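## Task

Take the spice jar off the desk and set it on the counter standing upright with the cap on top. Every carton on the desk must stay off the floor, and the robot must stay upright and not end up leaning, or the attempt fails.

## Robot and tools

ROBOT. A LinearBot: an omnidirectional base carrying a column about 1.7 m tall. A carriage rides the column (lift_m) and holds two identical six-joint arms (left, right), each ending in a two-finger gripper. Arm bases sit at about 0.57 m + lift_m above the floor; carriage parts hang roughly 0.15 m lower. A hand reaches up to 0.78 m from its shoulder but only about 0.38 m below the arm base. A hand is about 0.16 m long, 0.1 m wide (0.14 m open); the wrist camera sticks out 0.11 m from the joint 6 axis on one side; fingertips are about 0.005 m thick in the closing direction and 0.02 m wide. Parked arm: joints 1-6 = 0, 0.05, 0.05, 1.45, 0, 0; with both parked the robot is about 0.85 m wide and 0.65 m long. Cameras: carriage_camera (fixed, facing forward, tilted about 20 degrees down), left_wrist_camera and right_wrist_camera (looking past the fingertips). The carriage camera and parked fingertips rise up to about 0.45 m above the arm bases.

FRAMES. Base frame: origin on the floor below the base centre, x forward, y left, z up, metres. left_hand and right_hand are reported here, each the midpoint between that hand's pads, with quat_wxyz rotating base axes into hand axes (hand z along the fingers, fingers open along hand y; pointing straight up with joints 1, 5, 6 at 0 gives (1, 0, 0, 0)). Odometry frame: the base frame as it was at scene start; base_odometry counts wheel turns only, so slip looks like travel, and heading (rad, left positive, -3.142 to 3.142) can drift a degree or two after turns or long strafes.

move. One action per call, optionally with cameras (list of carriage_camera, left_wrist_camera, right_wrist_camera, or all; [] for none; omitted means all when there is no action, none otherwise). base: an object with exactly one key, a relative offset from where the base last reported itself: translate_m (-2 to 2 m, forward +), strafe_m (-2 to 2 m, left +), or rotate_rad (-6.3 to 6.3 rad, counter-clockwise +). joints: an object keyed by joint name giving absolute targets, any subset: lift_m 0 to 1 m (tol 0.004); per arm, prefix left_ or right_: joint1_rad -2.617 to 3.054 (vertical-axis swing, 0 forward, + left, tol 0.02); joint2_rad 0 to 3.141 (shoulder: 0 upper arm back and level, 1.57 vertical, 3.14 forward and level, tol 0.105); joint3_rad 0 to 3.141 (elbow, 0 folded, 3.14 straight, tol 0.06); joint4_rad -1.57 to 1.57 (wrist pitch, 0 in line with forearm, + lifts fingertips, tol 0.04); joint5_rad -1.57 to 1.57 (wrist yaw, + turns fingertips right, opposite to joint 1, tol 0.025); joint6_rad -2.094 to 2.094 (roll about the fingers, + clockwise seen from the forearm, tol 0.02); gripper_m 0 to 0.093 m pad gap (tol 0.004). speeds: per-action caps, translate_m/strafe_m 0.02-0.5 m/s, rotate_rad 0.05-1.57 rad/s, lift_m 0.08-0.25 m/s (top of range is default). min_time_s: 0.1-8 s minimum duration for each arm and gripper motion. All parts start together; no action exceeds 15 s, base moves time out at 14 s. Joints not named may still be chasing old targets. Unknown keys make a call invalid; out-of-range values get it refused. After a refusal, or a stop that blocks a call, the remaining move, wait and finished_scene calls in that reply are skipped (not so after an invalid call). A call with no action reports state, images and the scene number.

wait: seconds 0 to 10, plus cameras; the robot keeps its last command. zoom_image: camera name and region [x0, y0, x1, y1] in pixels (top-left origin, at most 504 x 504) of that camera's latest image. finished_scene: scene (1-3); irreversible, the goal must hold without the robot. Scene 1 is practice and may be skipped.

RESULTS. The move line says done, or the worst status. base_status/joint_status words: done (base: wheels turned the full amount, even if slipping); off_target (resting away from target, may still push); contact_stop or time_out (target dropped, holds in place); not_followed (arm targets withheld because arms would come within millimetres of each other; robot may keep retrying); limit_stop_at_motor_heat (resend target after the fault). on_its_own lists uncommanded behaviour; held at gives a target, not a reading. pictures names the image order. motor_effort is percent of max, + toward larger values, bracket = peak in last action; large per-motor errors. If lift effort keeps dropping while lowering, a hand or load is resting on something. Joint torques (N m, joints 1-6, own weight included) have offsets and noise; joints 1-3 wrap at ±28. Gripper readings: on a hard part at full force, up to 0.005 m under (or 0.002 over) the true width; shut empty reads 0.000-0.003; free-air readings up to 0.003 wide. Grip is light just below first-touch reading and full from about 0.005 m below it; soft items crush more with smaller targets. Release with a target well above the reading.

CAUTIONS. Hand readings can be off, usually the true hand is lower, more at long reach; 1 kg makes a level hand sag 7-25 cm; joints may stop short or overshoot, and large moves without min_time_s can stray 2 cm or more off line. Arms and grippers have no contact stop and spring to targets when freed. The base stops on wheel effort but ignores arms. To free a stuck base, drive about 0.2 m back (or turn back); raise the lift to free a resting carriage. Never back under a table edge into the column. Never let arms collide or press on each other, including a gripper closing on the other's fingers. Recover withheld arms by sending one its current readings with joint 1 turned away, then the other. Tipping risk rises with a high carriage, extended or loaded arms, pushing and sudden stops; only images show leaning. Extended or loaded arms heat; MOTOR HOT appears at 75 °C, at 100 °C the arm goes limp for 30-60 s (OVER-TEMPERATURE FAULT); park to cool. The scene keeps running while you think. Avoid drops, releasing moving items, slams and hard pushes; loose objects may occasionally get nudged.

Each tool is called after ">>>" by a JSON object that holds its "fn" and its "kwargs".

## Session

>>> {"fn": "move", "kwargs": {}}

Scene clock: 0.00 s.
Joint torques (N m): no reading
base_odometry: x=+0.000 y=+0.000 heading=+0.000
base_status: not commanded
joint_positions: lift_m=+0.300 left_joint1_rad=-0.017 left_joint2_rad=+0.038 left_joint3_rad=+0.047 left_joint4_rad=+1.430 left_joint5_rad=+0.018 left_joint6_rad=-0.006 left_gripper_m=+0.09396 right_joint1_rad=-0.013 right_joint2_rad=+0.048 right_joint3_rad=+0.042 right_joint4_rad=+1.441 right_joint5_rad=+0.022 right_joint6_rad=-0.023 right_gripper_m=+0.09396
joint_status: not commanded
motor_effort: lift_m=+30 drive_wheels=+1
left_hand: x=+0.2657 y=+0.3054 z=+1.2839 quat_wxyz=(+0.998, +0.009, +0.066, -0.012) (m; base frame)
right_hand: x=+0.2676 y=-0.3133 z=+1.2826 quat_wxyz=(+0.997, +0.011, +0.068, -0.019) (m; base frame)
pictures: carriage_camera, left_wrist_camera, right_wrist_camera
Images, in order (width x height): carriage_camera 504x504, left_wrist_camera 504x504, right_wrist_camera 504x504.

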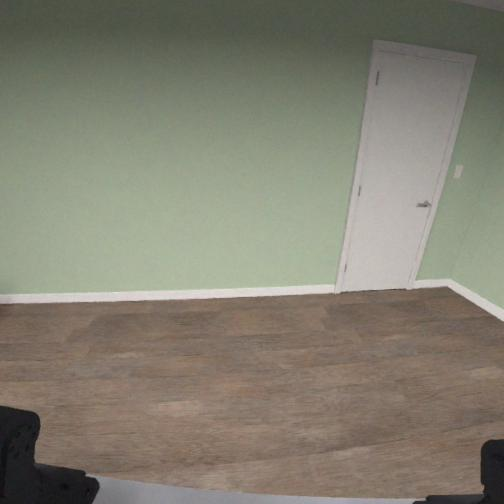

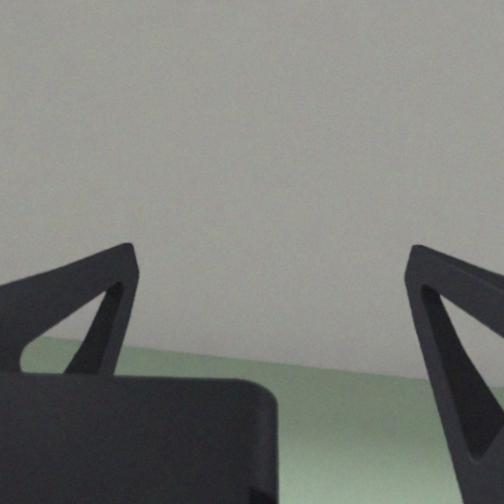

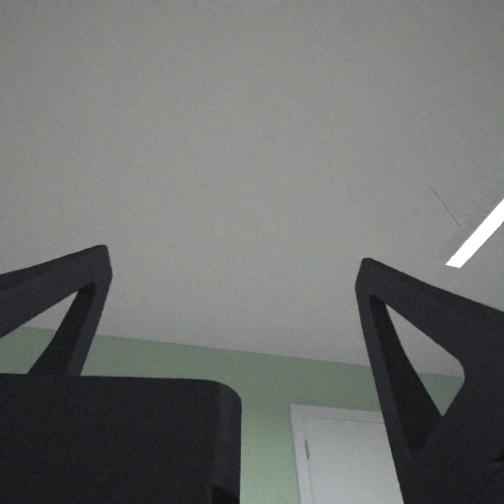

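>>> {"fn": "move", "kwargs": {"base": {"rotate_rad": -1.5}, "joints": {"lift_m": 0.9}, "cameras": ["carriage_camera"]}}

>>> {"fn": "zoom_image", "kwargs": {"camera": "carriage_camera", "region": [100, 240, 400, 400]}}

Scene clock: 7.27 s.
Joint torques (N m): left_arm=[0.61 4.29 5.89 -0.22 -0.14 -0.05] | right_arm=[-0.05 4.38 7.01 -0.14 0 -0.12]
move: done
base_odometry: x=+0.000 y=+0.000 heading=-1.499
base_status: done
joint_positions: lift_m=+0.900 left_joint1_rad=-0.017 left_joint2_rad=+0.038 left_joint3_rad=+0.047 left_joint4_rad=+1.430 left_joint5_rad=+0.018 left_joint6_rad=-0.006 left_gripper_m=+0.09397 right_joint1_rad=-0.013 right_joint2_rad=+0.048 right_joint3_rad=+0.042 right_joint4_rad=+1.441 right_joint5_rad=+0.022 right_joint6_rad=-0.023 right_gripper_m=+0.09397
joint_status: all done
motor_effort: lift_m=+31(38) drive_wheels=+5(18)
left_hand: x=+0.2657 y=+0.3054 z=+1.8838 quat_wxyz=(+0.998, +0.009, +0.066, -0.012) (m; base frame)
right_hand: x=+0.2676 y=-0.3133 z=+1.8825 quat_wxyz=(+0.997, +0.011, +0.068, -0.019) (m; base frame)
pictures: carriage_camera
Images, in order (width x height): carriage_camera 504x504.

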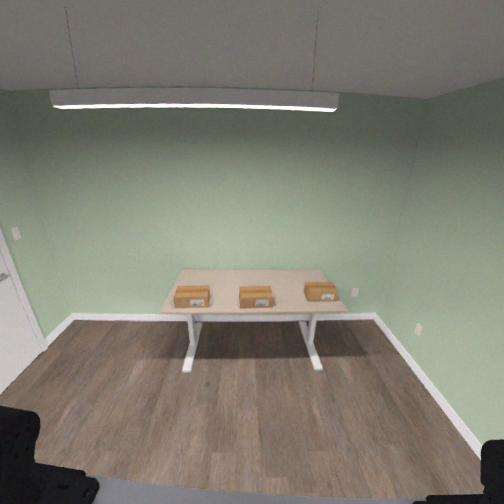

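Scaled by 1.680 from the camera's 504x504 image, which has a finer 720x720 frame.

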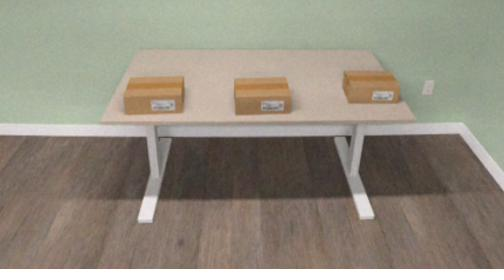

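>>> {"fn": "move", "kwargs": {"base": {"translate_m": 0.95}, "joints": {"lift_m": 0.995}, "speeds": {"translate_m": 0.4}, "cameras": ["carriage_camera"]}}

>>> {"fn": "zoom_image", "kwargs": {"camera": "carriage_camera", "region": [100, 320, 460, 480]}}

Scene clock: 16.70 s.
Joint torques (N m): left_arm=[0.58 4.42 5.98 -0.23 -0.12 -0.05] | right_arm=[-0.05 4.37 6.97 -0.11 0 -0.12]
move: done
base_odometry: x=+0.066 y=-0.948 heading=-1.501
base_status: done
joint_positions: lift_m=+0.995 left_joint1_rad=-0.017 left_joint2_rad=+0.038 left_joint3_rad=+0.047 left_joint4_rad=+1.431 left_joint5_rad=+0.018 left_joint6_rad=-0.006 left_gripper_m=+0.09397 right_joint1_rad=-0.013 right_joint2_rad=+0.048 right_joint3_rad=+0.042 right_joint4_rad=+1.441 right_joint5_rad=+0.022 right_joint6_rad=-0.023 right_gripper_m=+0.09397
joint_status: all done
motor_effort: lift_m=+30(38) drive_wheels=+7(23)
left_hand: x=+0.2654 y=+0.3054 z=+1.9789 quat_wxyz=(+0.998, +0.009, +0.065, -0.012) (m; base frame)
right_hand: x=+0.2676 y=-0.3133 z=+1.9776 quat_wxyz=(+0.997, +0.011, +0.068, -0.019) (m; base frame)
pictures: carriage_camera
Images, in order (width x height): carriage_camera 504x504.

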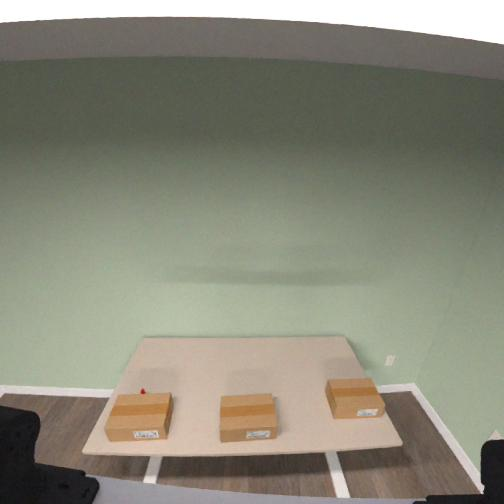

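Scaled by 1.400 from the camera's 504x504 image, which has a finer 720x720 frame.

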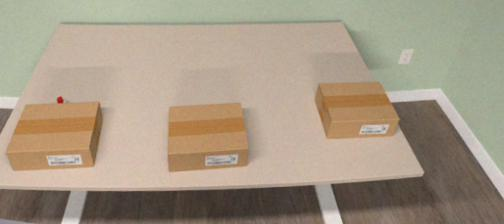

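>>> {"fn": "zoom_image", "kwargs": {"camera": "carriage_camera", "region": [80, 360, 200, 460]}}

Scaled by 4.200 from the camera's 504x504 image, which has a finer 720x720 frame.

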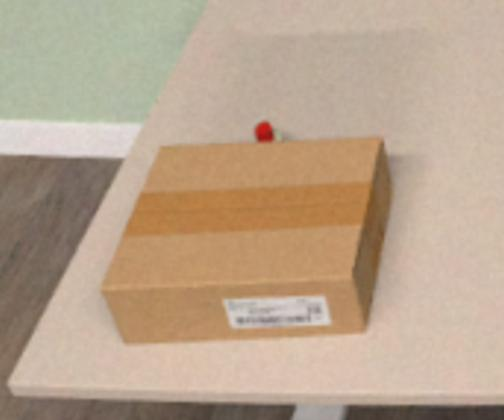

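>>> {"fn": "move", "kwargs": {"base": {"strafe_m": 0.32}, "joints": {"lift_m": 0.68}, "speeds": {"strafe_m": 0.35}}}

>>> {"fn": "move", "kwargs": {"base": {"translate_m": 0.37}, "joints": {"left_joint1_rad": 0.0, "left_joint2_rad": 2.815, "left_joint3_rad": 1.58, "left_joint4_rad": -0.336, "left_joint5_rad": 0.0, "left_joint6_rad": 0.0, "left_gripper_m": 0.093}, "speeds": {"translate_m": 0.25}, "min_time_s": 2, "cameras": ["carriage_camera", "left_wrist_camera"]}}

>>> {"fn": "zoom_image", "kwargs": {"camera": "left_wrist_camera", "region": [150, 0, 402, 252]}}

Scene clock: 41.70 s.
Joint torques (N m): left_arm=[0.61 4.29 5.93 -0.22 -0.13 -0.05] | right_arm=[0.03 4.36 7.05 -0.14 0 -0.12]
move: done
base_odometry: x=+0.385 y=-0.926 heading=-1.501
base_status: done
joint_positions: lift_m=+0.680 left_joint1_rad=-0.018 left_joint2_rad=+0.038 left_joint3_rad=+0.047 left_joint4_rad=+1.430 left_joint5_rad=+0.018 left_joint6_rad=-0.006 left_gripper_m=+0.09397 right_joint1_rad=-0.013 right_joint2_rad=+0.048 right_joint3_rad=+0.042 right_joint4_rad=+1.441 right_joint5_rad=+0.022 right_joint6_rad=-0.023 right_gripper_m=+0.09397
joint_status: all done
motor_effort: lift_m=+27(28) drive_wheels=-4(11)
left_hand: x=+0.2657 y=+0.3054 z=+1.6641 quat_wxyz=(+0.998, +0.009, +0.066, -0.012) (m; base frame)
right_hand: x=+0.2676 y=-0.3133 z=+1.6628 quat_wxyz=(+0.997, +0.011, +0.068, -0.019) (m; base frame)

Scene clock: 44.47 s.
Joint torques (N m): left_arm=[0.99 -13.85 5.35 0.45 -0.19 0.02] | right_arm=[0.02 4.38 7.04 -0.14 -0.01 -0.12]
move: done
base_odometry: x=+0.412 y=-1.295 heading=-1.500
base_status: done
joint_positions: lift_m=+0.680 left_joint1_rad=-0.005 left_joint2_rad=+2.804 left_joint3_rad=+1.566 left_joint4_rad=-0.321 left_joint5_rad=+0.008 left_joint6_rad=-0.006 left_gripper_m=+0.09310 right_joint1_rad=-0.013 right_joint2_rad=+0.048 right_joint3_rad=+0.042 right_joint4_rad=+1.441 right_joint5_rad=+0.022 right_joint6_rad=-0.023 right_gripper_m=+0.09397
joint_status: all done
motor_effort: lift_m=+27(28) drive_wheels=-9(14)
left_hand: x=+0.6416 y=+0.3056 z=+0.9779 quat_wxyz=(+0.006, +0.000, +1.000, -0.004) (m; base frame)
right_hand: x=+0.2675 y=-0.3133 z=+1.6629 quat_wxyz=(+0.997, +0.011, +0.068, -0.019) (m; base frame)
pictures: carriage_camera, left_wrist_camera
Images, in order (width x height): carriage_camera 504x504, left_wrist_camera 504x504.

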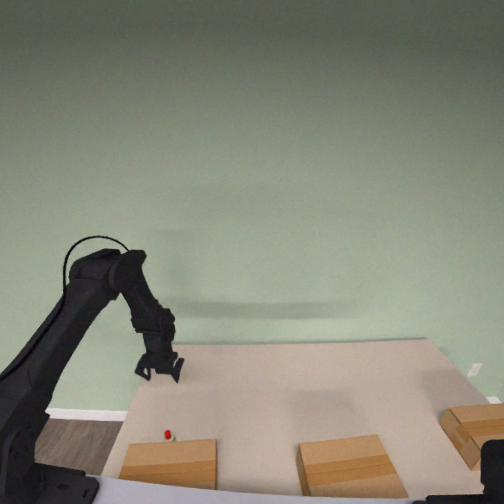

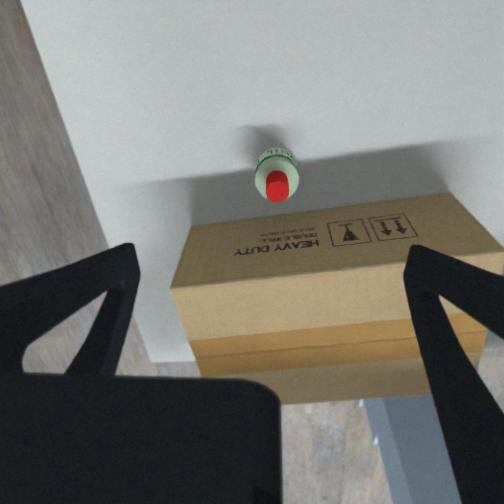

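Scaled by 2.000 from the camera's 504x504 image, which has a finer 720x720 frame.

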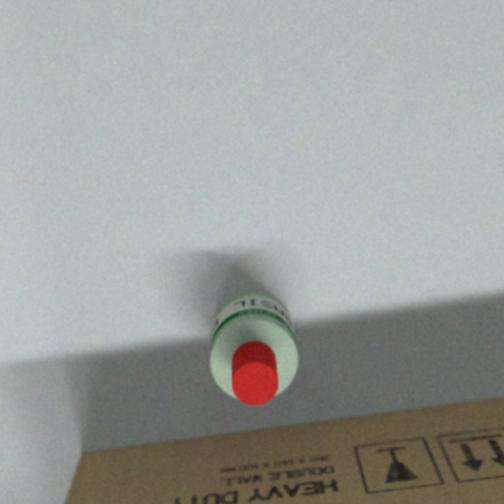

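>>> {"fn": "move", "kwargs": {"joints": {"left_joint1_rad": -0.035, "left_joint2_rad": 2.728, "left_joint3_rad": 1.405, "left_joint4_rad": -0.23, "lift_m": 0.58}, "min_time_s": 0.8, "speeds": {"lift_m": 0.15}, "cameras": ["left_wrist_camera", "carriage_camera"]}}

>>> {"fn": "zoom_image", "kwargs": {"camera": "carriage_camera", "region": [90, 330, 250, 490]}}

Scene clock: 75.43 s.
Joint torques (N m): left_arm=[0.31 -17.26 2.67 0.65 -0.17 0.02] | right_arm=[0.01 4.4 7.01 -0.14 -0.02 -0.12]
move: done
base_odometry: x=+0.412 y=-1.295 heading=-1.500
base_status: not commanded
joint_positions: lift_m=+0.580 left_joint1_rad=-0.032 left_joint2_rad=+2.762 left_joint3_rad=+1.412 left_joint4_rad=-0.242 left_joint5_rad=+0.006 left_joint6_rad=-0.006 left_gripper_m=+0.09310 right_joint1_rad=-0.013 right_joint2_rad=+0.048 right_joint3_rad=+0.042 right_joint4_rad=+1.441 right_joint5_rad=+0.022 right_joint6_rad=-0.023 right_gripper_m=+0.09397
joint_status: all done
motor_effort: lift_m=+28(28) drive_wheels=+6(9)
left_hand: x=+0.6046 y=+0.2961 z=+0.8743 quat_wxyz=(-0.011, +0.013, +1.000, -0.003) (m; base frame)
right_hand: x=+0.2675 y=-0.3133 z=+1.5628 quat_wxyz=(+0.997, +0.011, +0.068, -0.019) (m; base frame)
pictures: carriage_camera, left_wrist_camera
Images, in order (width x height): carriage_camera 504x504, left_wrist_camera 504x504.

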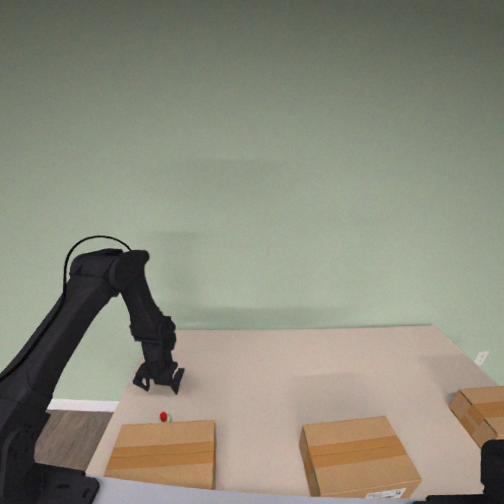

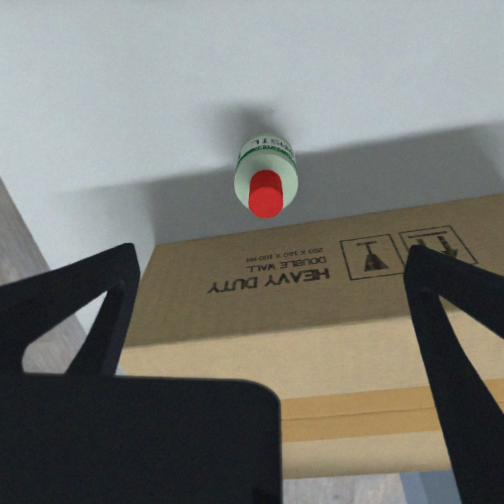

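Scaled by 3.150 from the camera's 504x504 image, which has a finer 720x720 frame.

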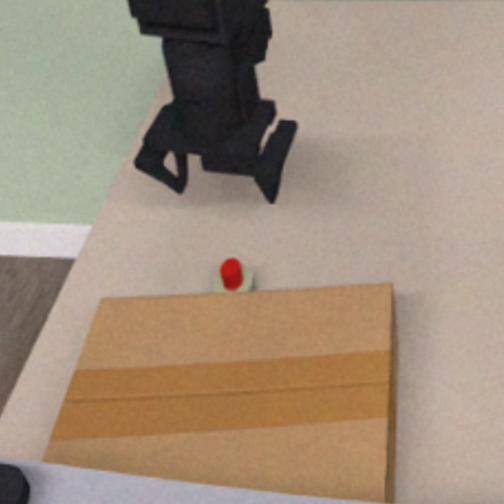

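>>> {"fn": "move", "kwargs": {"joints": {"lift_m": 0.505}, "speeds": {"lift_m": 0.12}, "cameras": ["left_wrist_camera", "carriage_camera"]}}

>>> {"fn": "zoom_image", "kwargs": {"camera": "carriage_camera", "region": [90, 310, 250, 470]}}

Scene clock: 110.97 s.
Joint torques (N m): left_arm=[0.39 -16.32 2.84 0.64 -0.18 0.03] | right_arm=[0.01 4.41 7.06 -0.14 0 -0.12]
move: done
base_odometry: x=+0.412 y=-1.295 heading=-1.500
base_status: not commanded
joint_positions: lift_m=+0.505 left_joint1_rad=-0.032 left_joint2_rad=+2.752 left_joint3_rad=+1.411 left_joint4_rad=-0.236 left_joint5_rad=+0.006 left_joint6_rad=-0.006 left_gripper_m=+0.09310 right_joint1_rad=-0.013 right_joint2_rad=+0.048 right_joint3_rad=+0.042 right_joint4_rad=+1.441 right_joint5_rad=+0.022 right_joint6_rad=-0.023 right_gripper_m=+0.09397
joint_status: all done
motor_effort: lift_m=+28(29) drive_wheels=+5(9)
left_hand: x=+0.6096 y=+0.2959 z=+0.8028 quat_wxyz=(-0.003, +0.013, +1.000, -0.003) (m; base frame)
right_hand: x=+0.2675 y=-0.3133 z=+1.4878 quat_wxyz=(+0.997, +0.011, +0.068, -0.019) (m; base frame)
pictures: carriage_camera, left_wrist_camera
Images, in order (width x height): carriage_camera 504x504, left_wrist_camera 504x504.

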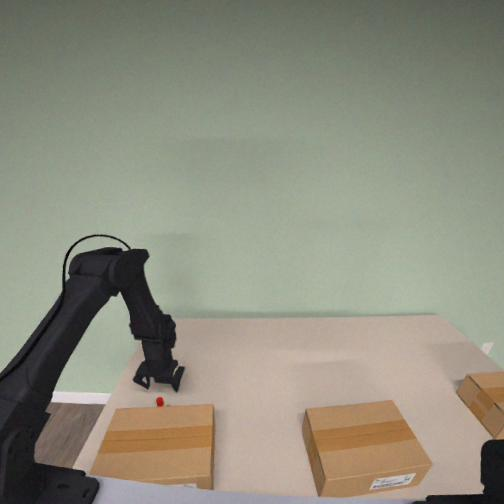

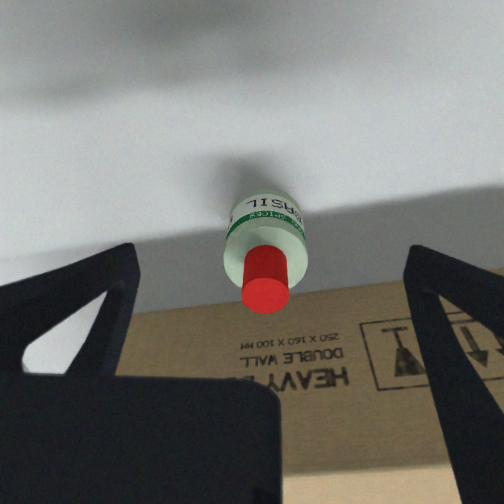

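Scaled by 3.150 from the camera's 504x504 image, which has a finer 720x720 frame.

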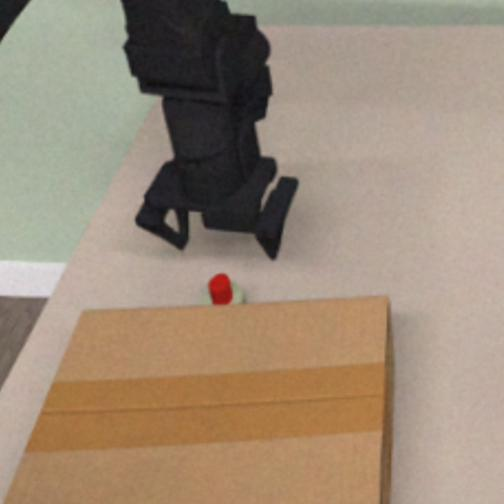

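>>> {"fn": "move", "kwargs": {"joints": {"left_joint3_rad": 1.355, "left_joint4_rad": -0.185, "lift_m": 0.47}, "speeds": {"lift_m": 0.1}, "cameras": ["left_wrist_camera"]}}

Scene clock: 131.33 s.
Joint torques (N m): left_arm=[0.36 -15.6 2.55 0.67 -0.18 0.02] | right_arm=[0.02 4.4 7.05 -0.14 0 -0.13]
move: done
base_odometry: x=+0.412 y=-1.295 heading=-1.500
base_status: not commanded
joint_positions: lift_m=+0.470 left_joint1_rad=-0.032 left_joint2_rad=+2.747 left_joint3_rad=+1.361 left_joint4_rad=-0.199 left_joint5_rad=+0.006 left_joint6_rad=-0.006 left_gripper_m=+0.09310 right_joint1_rad=-0.013 right_joint2_rad=+0.048 right_joint3_rad=+0.042 right_joint4_rad=+1.441 right_joint5_rad=+0.022 right_joint6_rad=-0.023 right_gripper_m=+0.09397
joint_status: all done
motor_effort: lift_m=+28(28) drive_wheels=+4(10)
left_hand: x=+0.5972 y=+0.2963 z=+0.7642 quat_wxyz=(-0.007, +0.013, +1.000, -0.003) (m; base frame)
right_hand: x=+0.2675 y=-0.3133 z=+1.4528 quat_wxyz=(+0.997, +0.011, +0.068, -0.019) (m; base frame)
pictures: left_wrist_camera
Images, in order (width x height): left_wrist_camera 504x504.

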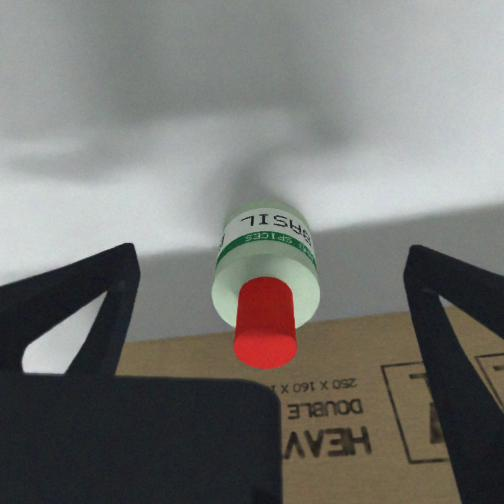

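>>> {"fn": "move", "kwargs": {"joints": {"lift_m": 0.453}, "speeds": {"lift_m": 0.08}, "cameras": ["left_wrist_camera"]}}

>>> {"fn": "move", "kwargs": {"joints": {"left_gripper_m": 0.05}, "min_time_s": 0.8, "cameras": ["left_wrist_camera"]}}

Scene clock: 139.67 s.
Joint torques (N m): left_arm=[0.32 -15.53 2.7 0.62 -0.2 0.02] | right_arm=[-0.01 4.37 7.02 -0.16 -0.02 -0.12]
move: done
base_odometry: x=+0.412 y=-1.295 heading=-1.500
base_status: not commanded
joint_positions: lift_m=+0.453 left_joint1_rad=-0.032 left_joint2_rad=+2.746 left_joint3_rad=+1.361 left_joint4_rad=-0.190 left_joint5_rad=+0.006 left_joint6_rad=-0.006 left_gripper_m=+0.09310 right_joint1_rad=-0.013 right_joint2_rad=+0.048 right_joint3_rad=+0.042 right_joint4_rad=+1.441 right_joint5_rad=+0.022 right_joint6_rad=-0.023 right_gripper_m=+0.09397
joint_status: all done
motor_effort: lift_m=+28(28) drive_wheels=-6(8)
left_hand: x=+0.5993 y=+0.2962 z=+0.7473 quat_wxyz=(-0.002, +0.013, +1.000, -0.003) (m; base frame)
right_hand: x=+0.2675 y=-0.3133 z=+1.4358 quat_wxyz=(+0.997, +0.011, +0.068, -0.019) (m; base frame)
pictures: left_wrist_camera
Images, in order (width x height): left_wrist_camera 504x504.

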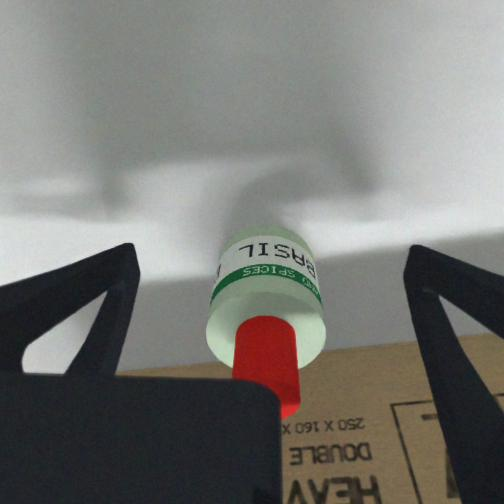

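Scene clock: 140.77 s.
Joint torques (N m): left_arm=[0.35 -15.65 2.58 0.62 -0.18 0.01] | right_arm=[-0.02 4.36 7.04 -0.14 -0.01 -0.12]
move: done
base_odometry: x=+0.412 y=-1.295 heading=-1.500
base_status: not commanded
joint_positions: lift_m=+0.453 left_joint1_rad=-0.032 left_joint2_rad=+2.746 left_joint3_rad=+1.361 left_joint4_rad=-0.190 left_joint5_rad=+0.006 left_joint6_rad=-0.006 left_gripper_m=+0.05010 right_joint1_rad=-0.013 right_joint2_rad=+0.048 right_joint3_rad=+0.042 right_joint4_rad=+1.441 right_joint5_rad=+0.022 right_joint6_rad=-0.023 right_gripper_m=+0.09397
joint_status: all done
motor_effort: lift_m=+28(28) drive_wheels=+5(9)
left_hand: x=+0.5993 y=+0.2962 z=+0.7473 quat_wxyz=(-0.002, +0.013, +1.000, -0.003) (m; base frame)
right_hand: x=+0.2675 y=-0.3133 z=+1.4358 quat_wxyz=(+0.997, +0.011, +0.068, -0.019) (m; base frame)
pictures: left_wrist_camera
Images, in order (width x height): left_wrist_camera 504x504.

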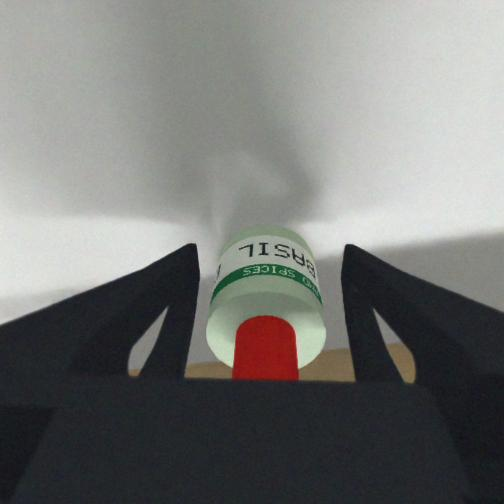

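>>> {"fn": "move", "kwargs": {"joints": {"left_joint3_rad": 1.315, "left_joint4_rad": -0.145, "lift_m": 0.459}, "min_time_s": 0.6, "cameras": ["left_wrist_camera"]}}

>>> {"fn": "move", "kwargs": {"joints": {"left_gripper_m": 0.034}, "min_time_s": 1.0, "cameras": ["left_wrist_camera"]}}

Scene clock: 162.57 s.
Joint torques (N m): left_arm=[0.35 -15.06 2.03 0.71 -0.19 0.01] | right_arm=[0.02 4.41 7.02 -0.13 -0.01 -0.12]
move: done
base_odometry: x=+0.412 y=-1.295 heading=-1.500
base_status: not commanded
joint_positions: lift_m=+0.459 left_joint1_rad=-0.032 left_joint2_rad=+2.744 left_joint3_rad=+1.324 left_joint4_rad=-0.159 left_joint5_rad=+0.006 left_joint6_rad=-0.006 left_gripper_m=+0.05010 right_joint1_rad=-0.013 right_joint2_rad=+0.048 right_joint3_rad=+0.042 right_joint4_rad=+1.441 right_joint5_rad=+0.022 right_joint6_rad=-0.023 right_gripper_m=+0.09397
joint_status: all done
motor_effort: lift_m=+31(38) drive_wheels=+4(9)
left_hand: x=+0.5899 y=+0.2965 z=+0.7499 quat_wxyz=(-0.004, +0.013, +1.000, -0.003) (m; base frame)
right_hand: x=+0.2675 y=-0.3133 z=+1.4415 quat_wxyz=(+0.997, +0.011, +0.068, -0.019) (m; base frame)
pictures: left_wrist_camera
Images, in order (width x height): left_wrist_camera 504x504.

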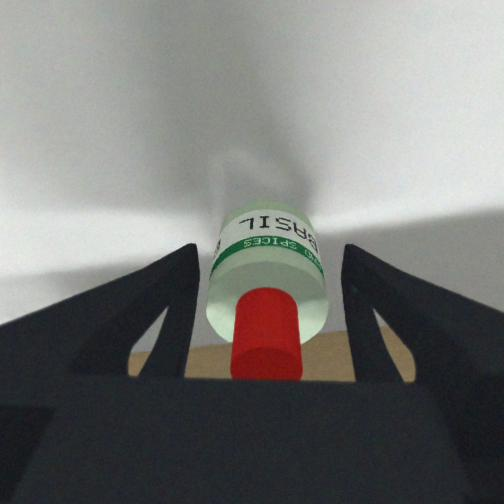

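Scene clock: 163.87 s.
Joint torques (N m): left_arm=[0.39 -15.21 2.07 0.7 -0.18 0.02] | right_arm=[0.01 4.38 7.02 -0.14 -0.01 -0.11]
move: done
base_odometry: x=+0.412 y=-1.295 heading=-1.500
base_status: not commanded
joint_positions: lift_m=+0.459 left_joint1_rad=-0.032 left_joint2_rad=+2.744 left_joint3_rad=+1.324 left_joint4_rad=-0.157 left_joint5_rad=+0.006 left_joint6_rad=-0.006 left_gripper_m=+0.03710 right_joint1_rad=-0.013 right_joint2_rad=+0.048 right_joint3_rad=+0.042 right_joint4_rad=+1.441 right_joint5_rad=+0.022 right_joint6_rad=-0.023 right_gripper_m=+0.09397
joint_status: all done
motor_effort: lift_m=+31(31) drive_wheels=+5(6)
left_hand: x=+0.5903 y=+0.2965 z=+0.7499 quat_wxyz=(-0.003, +0.013, +1.000, -0.003) (m; base frame)
right_hand: x=+0.2675 y=-0.3133 z=+1.4415 quat_wxyz=(+0.997, +0.011, +0.068, -0.019) (m; base frame)
pictures: left_wrist_camera
Images, in order (width x height): left_wrist_camera 504x504.

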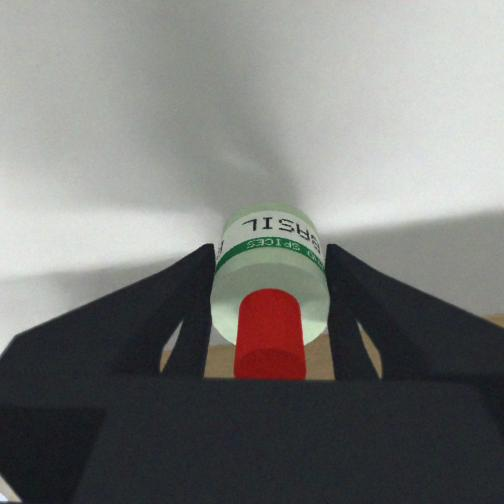

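>>> {"fn": "move", "kwargs": {"joints": {"left_gripper_m": 0.03}, "min_time_s": 0.8}}

>>> {"fn": "move", "kwargs": {"joints": {"lift_m": 0.6}, "speeds": {"lift_m": 0.12}, "cameras": ["left_wrist_camera", "carriage_camera"]}}

>>> {"fn": "zoom_image", "kwargs": {"camera": "carriage_camera", "region": [90, 330, 250, 490]}}

Scene clock: 171.80 s.
Joint torques (N m): left_arm=[0.38 -15.23 2.04 0.7 -0.18 0.01] | right_arm=[0.01 4.36 7.01 -0.14 -0.01 -0.12]
move: off_target
base_odometry: x=+0.412 y=-1.295 heading=-1.500
base_status: not commanded
joint_positions: lift_m=+0.459 left_joint1_rad=-0.032 left_joint2_rad=+2.744 left_joint3_rad=+1.324 left_joint4_rad=-0.157 left_joint5_rad=+0.006 left_joint6_rad=-0.006 left_gripper_m=+0.03709 right_joint1_rad=-0.013 right_joint2_rad=+0.048 right_joint3_rad=+0.042 right_joint4_rad=+1.441 right_joint5_rad=+0.022 right_joint6_rad=-0.023 right_gripper_m=+0.09397
joint_status: left_gripper_m off_target (ended at +0.03709, target +0.03000)
motor_effort: lift_m=+31(31) drive_wheels=+4(7)
left_hand: x=+0.5903 y=+0.2965 z=+0.7499 quat_wxyz=(-0.003, +0.013, +1.000, -0.003) (m; base frame)
right_hand: x=+0.2675 y=-0.3133 z=+1.4415 quat_wxyz=(+0.997, +0.011, +0.068, -0.019) (m; base frame)

Scene clock: 173.37 s.
Joint torques (N m): left_arm=[0.38 -15.23 2.33 0.64 -0.19 0.01] | right_arm=[0.01 4.37 7.01 -0.15 0 -0.12]
move: done
base_odometry: x=+0.412 y=-1.295 heading=-1.500
base_status: not commanded
joint_positions: lift_m=+0.600 left_joint1_rad=-0.032 left_joint2_rad=+2.744 left_joint3_rad=+1.321 left_joint4_rad=-0.151 left_joint5_rad=+0.006 left_joint6_rad=-0.006 left_gripper_m=+0.03708 right_joint1_rad=-0.013 right_joint2_rad=+0.048 right_joint3_rad=+0.042 right_joint4_rad=+1.441 right_joint5_rad=+0.022 right_joint6_rad=-0.023 right_gripper_m=+0.09397
joint_status: all done
motor_effort: lift_m=+30(39) drive_wheels=+4(9)
left_hand: x=+0.5909 y=+0.2965 z=+0.8908 quat_wxyz=(-0.001, +0.013, +1.000, -0.003) (m; base frame)
right_hand: x=+0.2675 y=-0.3133 z=+1.5826 quat_wxyz=(+0.997, +0.011, +0.068, -0.019) (m; base frame)
pictures: carriage_camera, left_wrist_camera
Images, in order (width x height): carriage_camera 504x504, left_wrist_camera 504x504.

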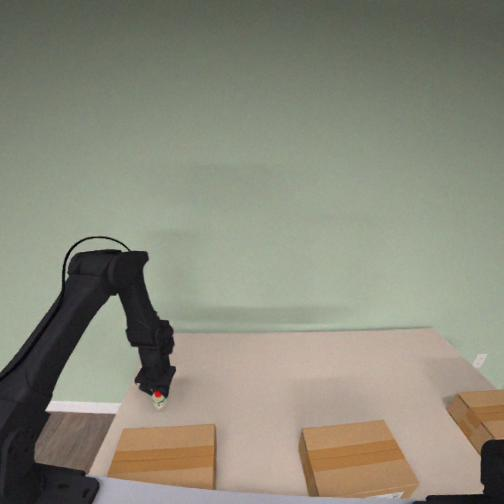

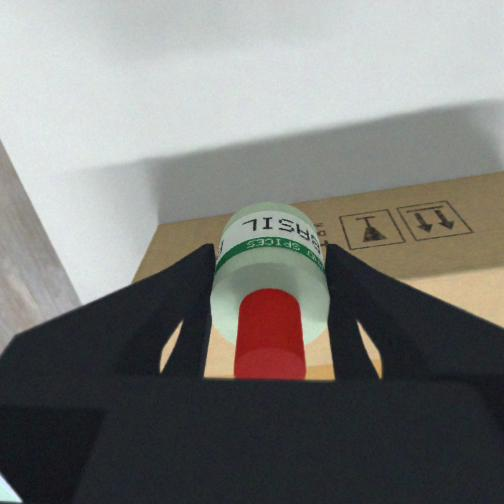

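Scaled by 3.150 from the camera's 504x504 image, which has a finer 720x720 frame.

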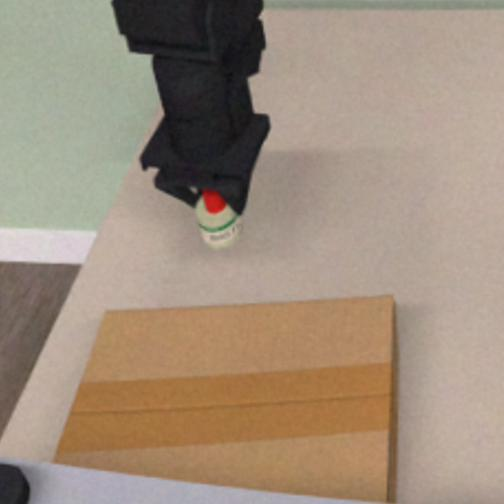

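>>> {"fn": "move", "kwargs": {"base": {"translate_m": -0.45}, "joints": {"lift_m": 0.75, "left_joint2_rad": 1.2, "left_joint3_rad": 0.6, "left_joint4_rad": -0.85}, "speeds": {"translate_m": 0.25}, "min_time_s": 2.2}}

>>> {"fn": "move", "kwargs": {"base": {"rotate_rad": 3.142}, "speeds": {"rotate_rad": 0.9}, "cameras": ["left_wrist_camera", "carriage_camera"]}}

Scene clock: 188.40 s.
Joint torques (N m): left_arm=[0.47 -4.81 5.39 0.82 -0.17 0.01] | right_arm=[0.02 4.37 7.02 -0.13 -0.01 -0.12]
move: done
base_odometry: x=+0.380 y=-0.846 heading=-1.500
base_status: done
joint_positions: lift_m=+0.750 left_joint1_rad=-0.033 left_joint2_rad=+1.212 left_joint3_rad=+0.612 left_joint4_rad=-0.842 left_joint5_rad=+0.005 left_joint6_rad=-0.006 left_gripper_m=+0.03708 right_joint1_rad=-0.013 right_joint2_rad=+0.048 right_joint3_rad=+0.042 right_joint4_rad=+1.440 right_joint5_rad=+0.022 right_joint6_rad=-0.023 right_gripper_m=+0.09397
joint_status: all done
motor_effort: lift_m=+31(38) drive_wheels=-3(15)
left_hand: x=+0.4277 y=+0.3017 z=+1.3325 quat_wxyz=(+0.065, +0.014, +0.998, -0.004) (m; base frame)
right_hand: x=+0.2679 y=-0.3133 z=+1.7325 quat_wxyz=(+0.997, +0.011, +0.068, -0.019) (m; base frame)

Scene clock: 193.33 s.
Joint torques (N m): left_arm=[0.54 -4.78 5.45 0.83 -0.14 0.01] | right_arm=[0.01 4.4 7.02 -0.12 -0.02 -0.11]
move: done
base_odometry: x=+0.381 y=-0.846 heading=+1.641
base_status: done
joint_positions: lift_m=+0.750 left_joint1_rad=-0.033 left_joint2_rad=+1.212 left_joint3_rad=+0.612 left_joint4_rad=-0.843 left_joint5_rad=+0.002 left_joint6_rad=-0.006 left_gripper_m=+0.03708 right_joint1_rad=-0.013 right_joint2_rad=+0.048 right_joint3_rad=+0.042 right_joint4_rad=+1.440 right_joint5_rad=+0.022 right_joint6_rad=-0.023 right_gripper_m=+0.09398
joint_status: not commanded
motor_effort: lift_m=+31(31) drive_wheels=+7(16)
left_hand: x=+0.4274 y=+0.3022 z=+1.3325 quat_wxyz=(+0.064, +0.014, +0.998, -0.002) (m; base frame)
right_hand: x=+0.2679 y=-0.3133 z=+1.7325 quat_wxyz=(+0.997, +0.011, +0.068, -0.019) (m; base frame)
pictures: carriage_camera, left_wrist_camera
Images, in order (width x height): carriage_camera 504x504, left_wrist_camera 504x504.

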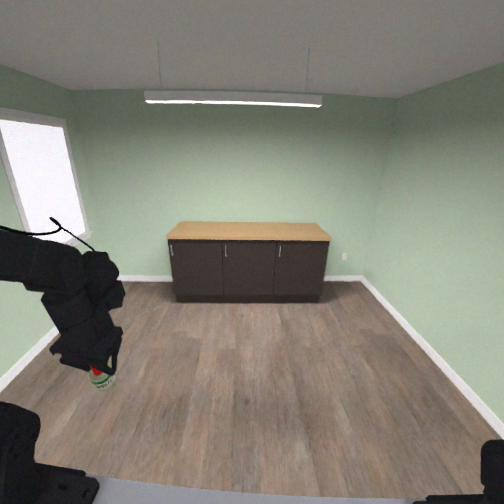

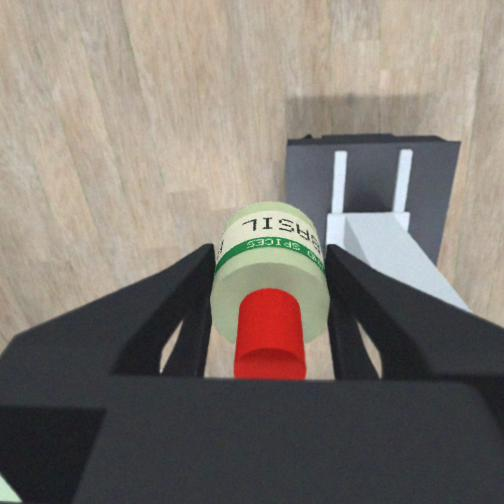

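>>> {"fn": "move", "kwargs": {"base": {"translate_m": 1.9}, "speeds": {"translate_m": 0.45}, "cameras": ["carriage_camera"]}}

Scene clock: 212.27 s.
Joint torques (N m): left_arm=[0.47 -4.89 5.44 0.88 -0.14 0.01] | right_arm=[0.02 4.34 6.97 -0.13 -0.01 -0.12]
move: done
base_odometry: x=+0.244 y=+1.049 heading=+1.642
base_status: done
joint_positions: lift_m=+0.750 left_joint1_rad=-0.033 left_joint2_rad=+1.211 left_joint3_rad=+0.612 left_joint4_rad=-0.846 left_joint5_rad=+0.002 left_joint6_rad=-0.006 left_gripper_m=+0.03708 right_joint1_rad=-0.013 right_joint2_rad=+0.048 right_joint3_rad=+0.042 right_joint4_rad=+1.440 right_joint5_rad=+0.022 right_joint6_rad=-0.023 right_gripper_m=+0.09398
joint_status: not commanded
motor_effort: lift_m=+31(31) drive_wheels=-10(24)
left_hand: x=+0.4269 y=+0.3022 z=+1.3325 quat_wxyz=(+0.063, +0.014, +0.998, -0.002) (m; base frame)
right_hand: x=+0.2678 y=-0.3133 z=+1.7325 quat_wxyz=(+0.997, +0.011, +0.068, -0.019) (m; base frame)
pictures: carriage_camera
Images, in order (width x height): carriage_camera 504x504.

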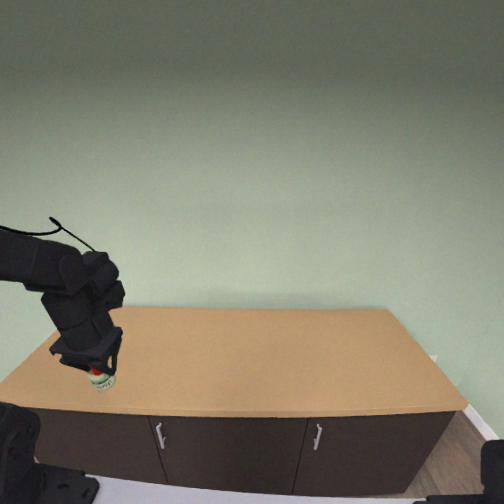

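>>> {"fn": "move", "kwargs": {"base": {"translate_m": 0.19}, "joints": {"left_joint1_rad": 0.0, "left_joint2_rad": 2.74, "left_joint3_rad": 1.32, "left_joint4_rad": -0.15}, "speeds": {"translate_m": 0.2}, "min_time_s": 2, "cameras": ["left_wrist_camera"]}}

>>> {"fn": "move", "kwargs": {"joints": {"lift_m": 0.668}, "speeds": {"lift_m": 0.12}, "cameras": ["left_wrist_camera", "carriage_camera"]}}

Scene clock: 221.93 s.
Joint torques (N m): left_arm=[0.94 -12.14 4.72 0.69 -0.13 0.03] | right_arm=[-0.01 4.37 7.05 -0.14 -0.01 -0.12]
move: done
base_odometry: x=+0.230 y=+1.239 heading=+1.643
base_status: done
joint_positions: lift_m=+0.750 left_joint1_rad=-0.005 left_joint2_rad=+2.727 left_joint3_rad=+1.303 left_joint4_rad=-0.163 left_joint5_rad=+0.002 left_joint6_rad=-0.006 left_gripper_m=+0.03708 right_joint1_rad=-0.013 right_joint2_rad=+0.048 right_joint3_rad=+0.042 right_joint4_rad=+1.441 right_joint5_rad=+0.022 right_joint6_rad=-0.023 right_gripper_m=+0.09398
joint_status: all done
motor_effort: lift_m=+31(31) drive_wheels=-9(18)
left_hand: x=+0.5856 y=+0.3070 z=+1.0448 quat_wxyz=(-0.008, +0.000, +1.000, -0.001) (m; base frame)
right_hand: x=+0.2677 y=-0.3133 z=+1.7325 quat_wxyz=(+0.997, +0.011, +0.068, -0.019) (m; base frame)
pictures: left_wrist_camera
Images, in order (width x height): left_wrist_camera 504x504.

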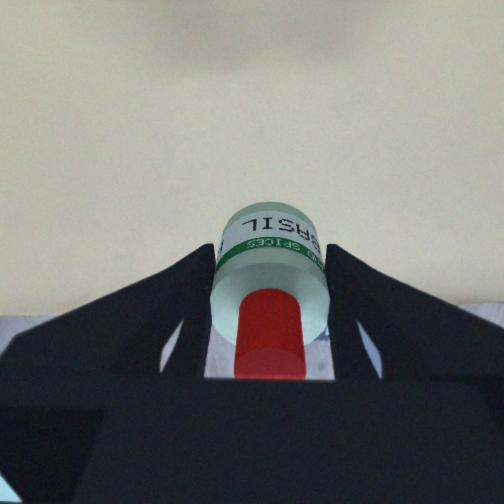

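Scene clock: 223.03 s.
Joint torques (N m): left_arm=[0.98 -12.75 4.07 0.66 -0.14 0.02] | right_arm=[0.05 4.38 7.01 -0.14 -0.01 -0.11]
move: done
base_odometry: x=+0.230 y=+1.239 heading=+1.643
base_status: not commanded
joint_positions: lift_m=+0.668 left_joint1_rad=-0.005 left_joint2_rad=+2.732 left_joint3_rad=+1.309 left_joint4_rad=-0.157 left_joint5_rad=+0.002 left_joint6_rad=-0.006 left_gripper_m=+0.03708 right_joint1_rad=-0.013 right_joint2_rad=+0.048 right_joint3_rad=+0.042 right_joint4_rad=+1.441 right_joint5_rad=+0.022 right_joint6_rad=-0.023 right_gripper_m=+0.09398
joint_status: all done
motor_effort: lift_m=+27(29) drive_wheels=-9(11)
left_hand: x=+0.5878 y=+0.3070 z=+0.9618 quat_wxyz=(-0.005, +0.000, +1.000, -0.001) (m; base frame)
right_hand: x=+0.2677 y=-0.3133 z=+1.6508 quat_wxyz=(+0.997, +0.011, +0.068, -0.019) (m; base frame)
pictures: carriage_camera, left_wrist_camera
Images, in order (width x height): carriage_camera 504x504, left_wrist_camera 504x504.

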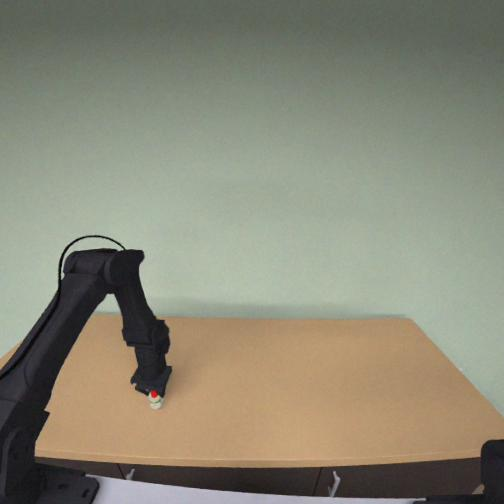

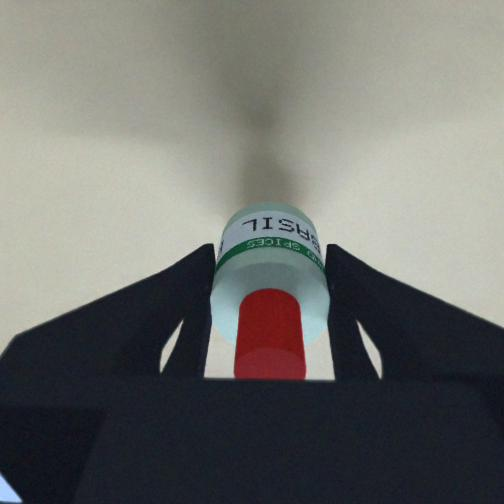

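>>> {"fn": "move", "kwargs": {"joints": {"lift_m": 0.65}, "speeds": {"lift_m": 0.08}}}

>>> {"fn": "move", "kwargs": {"joints": {"lift_m": 0.643}, "speeds": {"lift_m": 0.08}, "cameras": ["left_wrist_camera"]}}

Scene clock: 227.33 s.
Joint torques (N m): left_arm=[0.95 -13.15 3.9 0.61 -0.14 0.02] | right_arm=[0.02 4.41 7.01 -0.14 -0.01 -0.11]
move: done
base_odometry: x=+0.230 y=+1.239 heading=+1.643
base_status: not commanded
joint_positions: lift_m=+0.650 left_joint1_rad=-0.005 left_joint2_rad=+2.734 left_joint3_rad=+1.310 left_joint4_rad=-0.154 left_joint5_rad=+0.002 left_joint6_rad=-0.006 left_gripper_m=+0.03708 right_joint1_rad=-0.013 right_joint2_rad=+0.048 right_joint3_rad=+0.042 right_joint4_rad=+1.441 right_joint5_rad=+0.022 right_joint6_rad=-0.023 right_gripper_m=+0.09398
joint_status: all done
motor_effort: lift_m=+27(28) drive_wheels=+5(9)
left_hand: x=+0.5886 y=+0.3070 z=+0.9433 quat_wxyz=(-0.003, +0.000, +1.000, -0.001) (m; base frame)
right_hand: x=+0.2677 y=-0.3133 z=+1.6328 quat_wxyz=(+0.997, +0.011, +0.068, -0.019) (m; base frame)

Scene clock: 227.80 s.
Joint torques (N m): left_arm=[0.87 -12.34 3.56 0.71 -0.19 0.01] | right_arm=[0.03 4.36 7.06 -0.13 -0.01 -0.11]
move: done
base_odometry: x=+0.230 y=+1.239 heading=+1.643
base_status: not commanded
joint_positions: lift_m=+0.643 left_joint1_rad=-0.004 left_joint2_rad=+2.728 left_joint3_rad=+1.314 left_joint4_rad=-0.163 left_joint5_rad=+0.002 left_joint6_rad=-0.005 left_gripper_m=+0.03708 right_joint1_rad=-0.013 right_joint2_rad=+0.048 right_joint3_rad=+0.042 right_joint4_rad=+1.441 right_joint5_rad=+0.022 right_joint6_rad=-0.023 right_gripper_m=+0.09398
joint_status: all done
motor_effort: lift_m=+25(26) drive_wheels=+8(10)
left_hand: x=+0.5908 y=+0.3073 z=+0.9392 quat_wxyz=(-0.003, -0.001, +1.000, -0.001) (m; base frame)
right_hand: x=+0.2677 y=-0.3133 z=+1.6260 quat_wxyz=(+0.997, +0.011, +0.068, -0.019) (m; base frame)
pictures: left_wrist_camera
Images, in order (width x height): left_wrist_camera 504x504.

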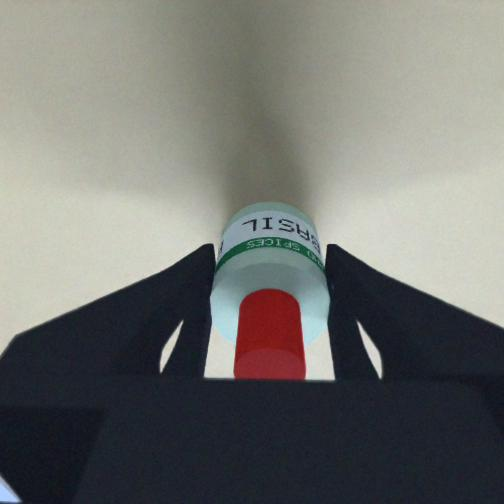

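>>> {"fn": "move", "kwargs": {"joints": {"lift_m": 0.6465}, "speeds": {"lift_m": 0.08}}}

>>> {"fn": "move", "kwargs": {"joints": {"left_gripper_m": 0.055}, "min_time_s": 1.2, "cameras": ["left_wrist_camera"]}}

>>> {"fn": "move", "kwargs": {"joints": {"left_gripper_m": 0.093}, "min_time_s": 0.8, "cameras": ["left_wrist_camera"]}}

Scene clock: 233.10 s.
Joint torques (N m): left_arm=[0.9 -12.46 3.52 0.65 -0.13 0.01] | right_arm=[-0.01 4.4 7.01 -0.14 -0.01 -0.13]
move: done
base_odometry: x=+0.230 y=+1.239 heading=+1.643
base_status: not commanded
joint_positions: lift_m=+0.646 left_joint1_rad=-0.004 left_joint2_rad=+2.729 left_joint3_rad=+1.314 left_joint4_rad=-0.156 left_joint5_rad=+0.002 left_joint6_rad=-0.005 left_gripper_m=+0.03708 right_joint1_rad=-0.013 right_joint2_rad=+0.048 right_joint3_rad=+0.042 right_joint4_rad=+1.441 right_joint5_rad=+0.022 right_joint6_rad=-0.023 right_gripper_m=+0.09398
joint_status: all done
motor_effort: lift_m=+31(35) drive_wheels=-8(11)
left_hand: x=+0.5918 y=+0.3073 z=+0.9416 quat_wxyz=(+0.000, -0.001, +1.000, -0.001) (m; base frame)
right_hand: x=+0.2677 y=-0.3133 z=+1.6290 quat_wxyz=(+0.997, +0.011, +0.068, -0.019) (m; base frame)

Scene clock: 234.60 s.
Joint torques (N m): left_arm=[0.91 -12.55 3.56 0.63 -0.13 0.01] | right_arm=[0.01 4.38 6.99 -0.13 0 -0.12]
move: done
base_odometry: x=+0.230 y=+1.239 heading=+1.643
base_status: not commanded
joint_positions: lift_m=+0.646 left_joint1_rad=-0.004 left_joint2_rad=+2.729 left_joint3_rad=+1.314 left_joint4_rad=-0.156 left_joint5_rad=+0.002 left_joint6_rad=-0.005 left_gripper_m=+0.05492 right_joint1_rad=-0.013 right_joint2_rad=+0.048 right_joint3_rad=+0.042 right_joint4_rad=+1.441 right_joint5_rad=+0.022 right_joint6_rad=-0.023 right_gripper_m=+0.09398
joint_status: all done
motor_effort: lift_m=+31(32) drive_wheels=-9(11)
left_hand: x=+0.5918 y=+0.3073 z=+0.9416 quat_wxyz=(+0.000, -0.001, +1.000, -0.001) (m; base frame)
right_hand: x=+0.2677 y=-0.3133 z=+1.6290 quat_wxyz=(+0.997, +0.011, +0.068, -0.019) (m; base frame)
pictures: left_wrist_camera
Images, in order (width x height): left_wrist_camera 504x504.

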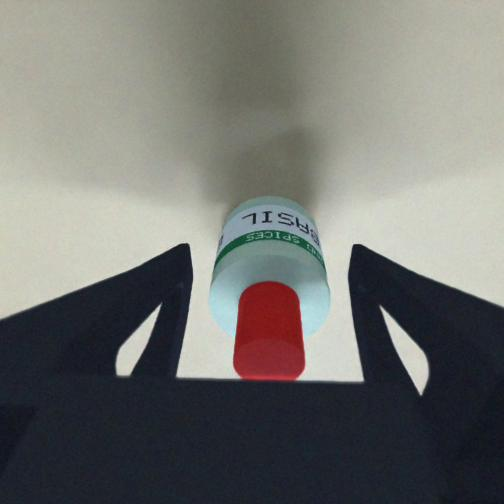

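Scene clock: 235.70 s.
Joint torques (N m): left_arm=[0.88 -12.48 3.54 0.65 -0.15 0.01] | right_arm=[0.01 4.37 7.04 -0.12 -0.02 -0.12]
move: done
base_odometry: x=+0.230 y=+1.239 heading=+1.643
base_status: not commanded
joint_positions: lift_m=+0.646 left_joint1_rad=-0.004 left_joint2_rad=+2.729 left_joint3_rad=+1.314 left_joint4_rad=-0.156 left_joint5_rad=+0.002 left_joint6_rad=-0.005 left_gripper_m=+0.09290 right_joint1_rad=-0.013 right_joint2_rad=+0.048 right_joint3_rad=+0.042 right_joint4_rad=+1.441 right_joint5_rad=+0.022 right_joint6_rad=-0.023 right_gripper_m=+0.09398
joint_status: all done
motor_effort: lift_m=+32(32) drive_wheels=-9(11)
left_hand: x=+0.5918 y=+0.3073 z=+0.9416 quat_wxyz=(+0.000, -0.001, +1.000, -0.001) (m; base frame)
right_hand: x=+0.2677 y=-0.3133 z=+1.6290 quat_wxyz=(+0.997, +0.011, +0.068, -0.019) (m; base frame)
pictures: left_wrist_camera
Images, in order (width x height): left_wrist_camera 504x504.

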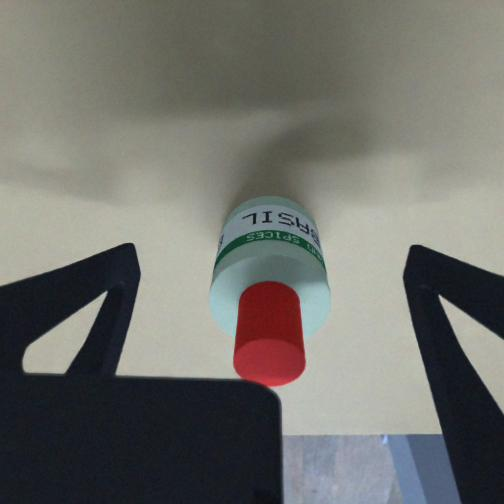

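Jar stands upright and is released; raise the hand clear.

>>> {"fn": "move", "kwargs": {"joints": {"lift_m": 0.78}, "speeds": {"lift_m": 0.2}, "cameras": ["left_wrist_camera", "carriage_camera"]}}

Scene clock: 239.27 s.
Joint torques (N m): left_arm=[0.92 -13.07 3.55 0.6 -0.13 0.02] | right_arm=[0.05 4.4 6.99 -0.13 -0.01 -0.12]
move: done
base_odometry: x=+0.230 y=+1.239 heading=+1.643
base_status: not commanded
joint_positions: lift_m=+0.780 left_joint1_rad=-0.004 left_joint2_rad=+2.735 left_joint3_rad=+1.314 left_joint4_rad=-0.152 left_joint5_rad=+0.002 left_joint6_rad=-0.005 left_gripper_m=+0.09290 right_joint1_rad=-0.013 right_joint2_rad=+0.048 right_joint3_rad=+0.042 right_joint4_rad=+1.441 right_joint5_rad=+0.022 right_joint6_rad=-0.023 right_gripper_m=+0.09398
joint_status: all done
motor_effort: lift_m=+31(38) drive_wheels=-9(11)
left_hand: x=+0.5907 y=+0.3073 z=+1.0732 quat_wxyz=(-0.001, -0.001, +1.000, -0.001) (m; base frame)
right_hand: x=+0.2677 y=-0.3133 z=+1.7626 quat_wxyz=(+0.997, +0.011, +0.068, -0.019) (m; base frame)
pictures: carriage_camera, left_wrist_camera
Images, in order (width x height): carriage_camera 504x504, left_wrist_camera 504x504.

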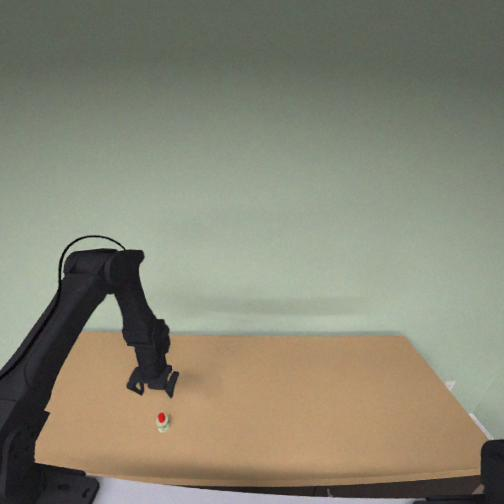

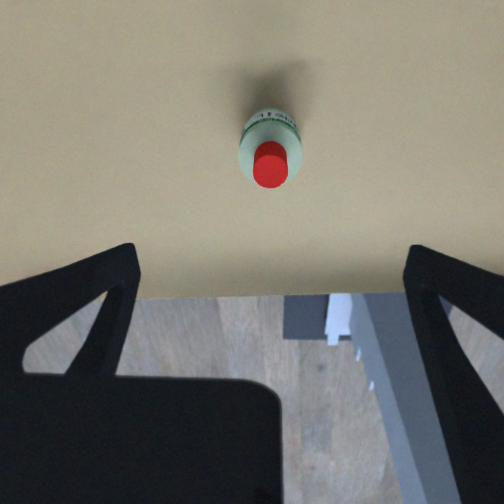

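>>> {"fn": "finished_scene", "kwargs": {"scene": 3}}

The scene is finished: the task was done.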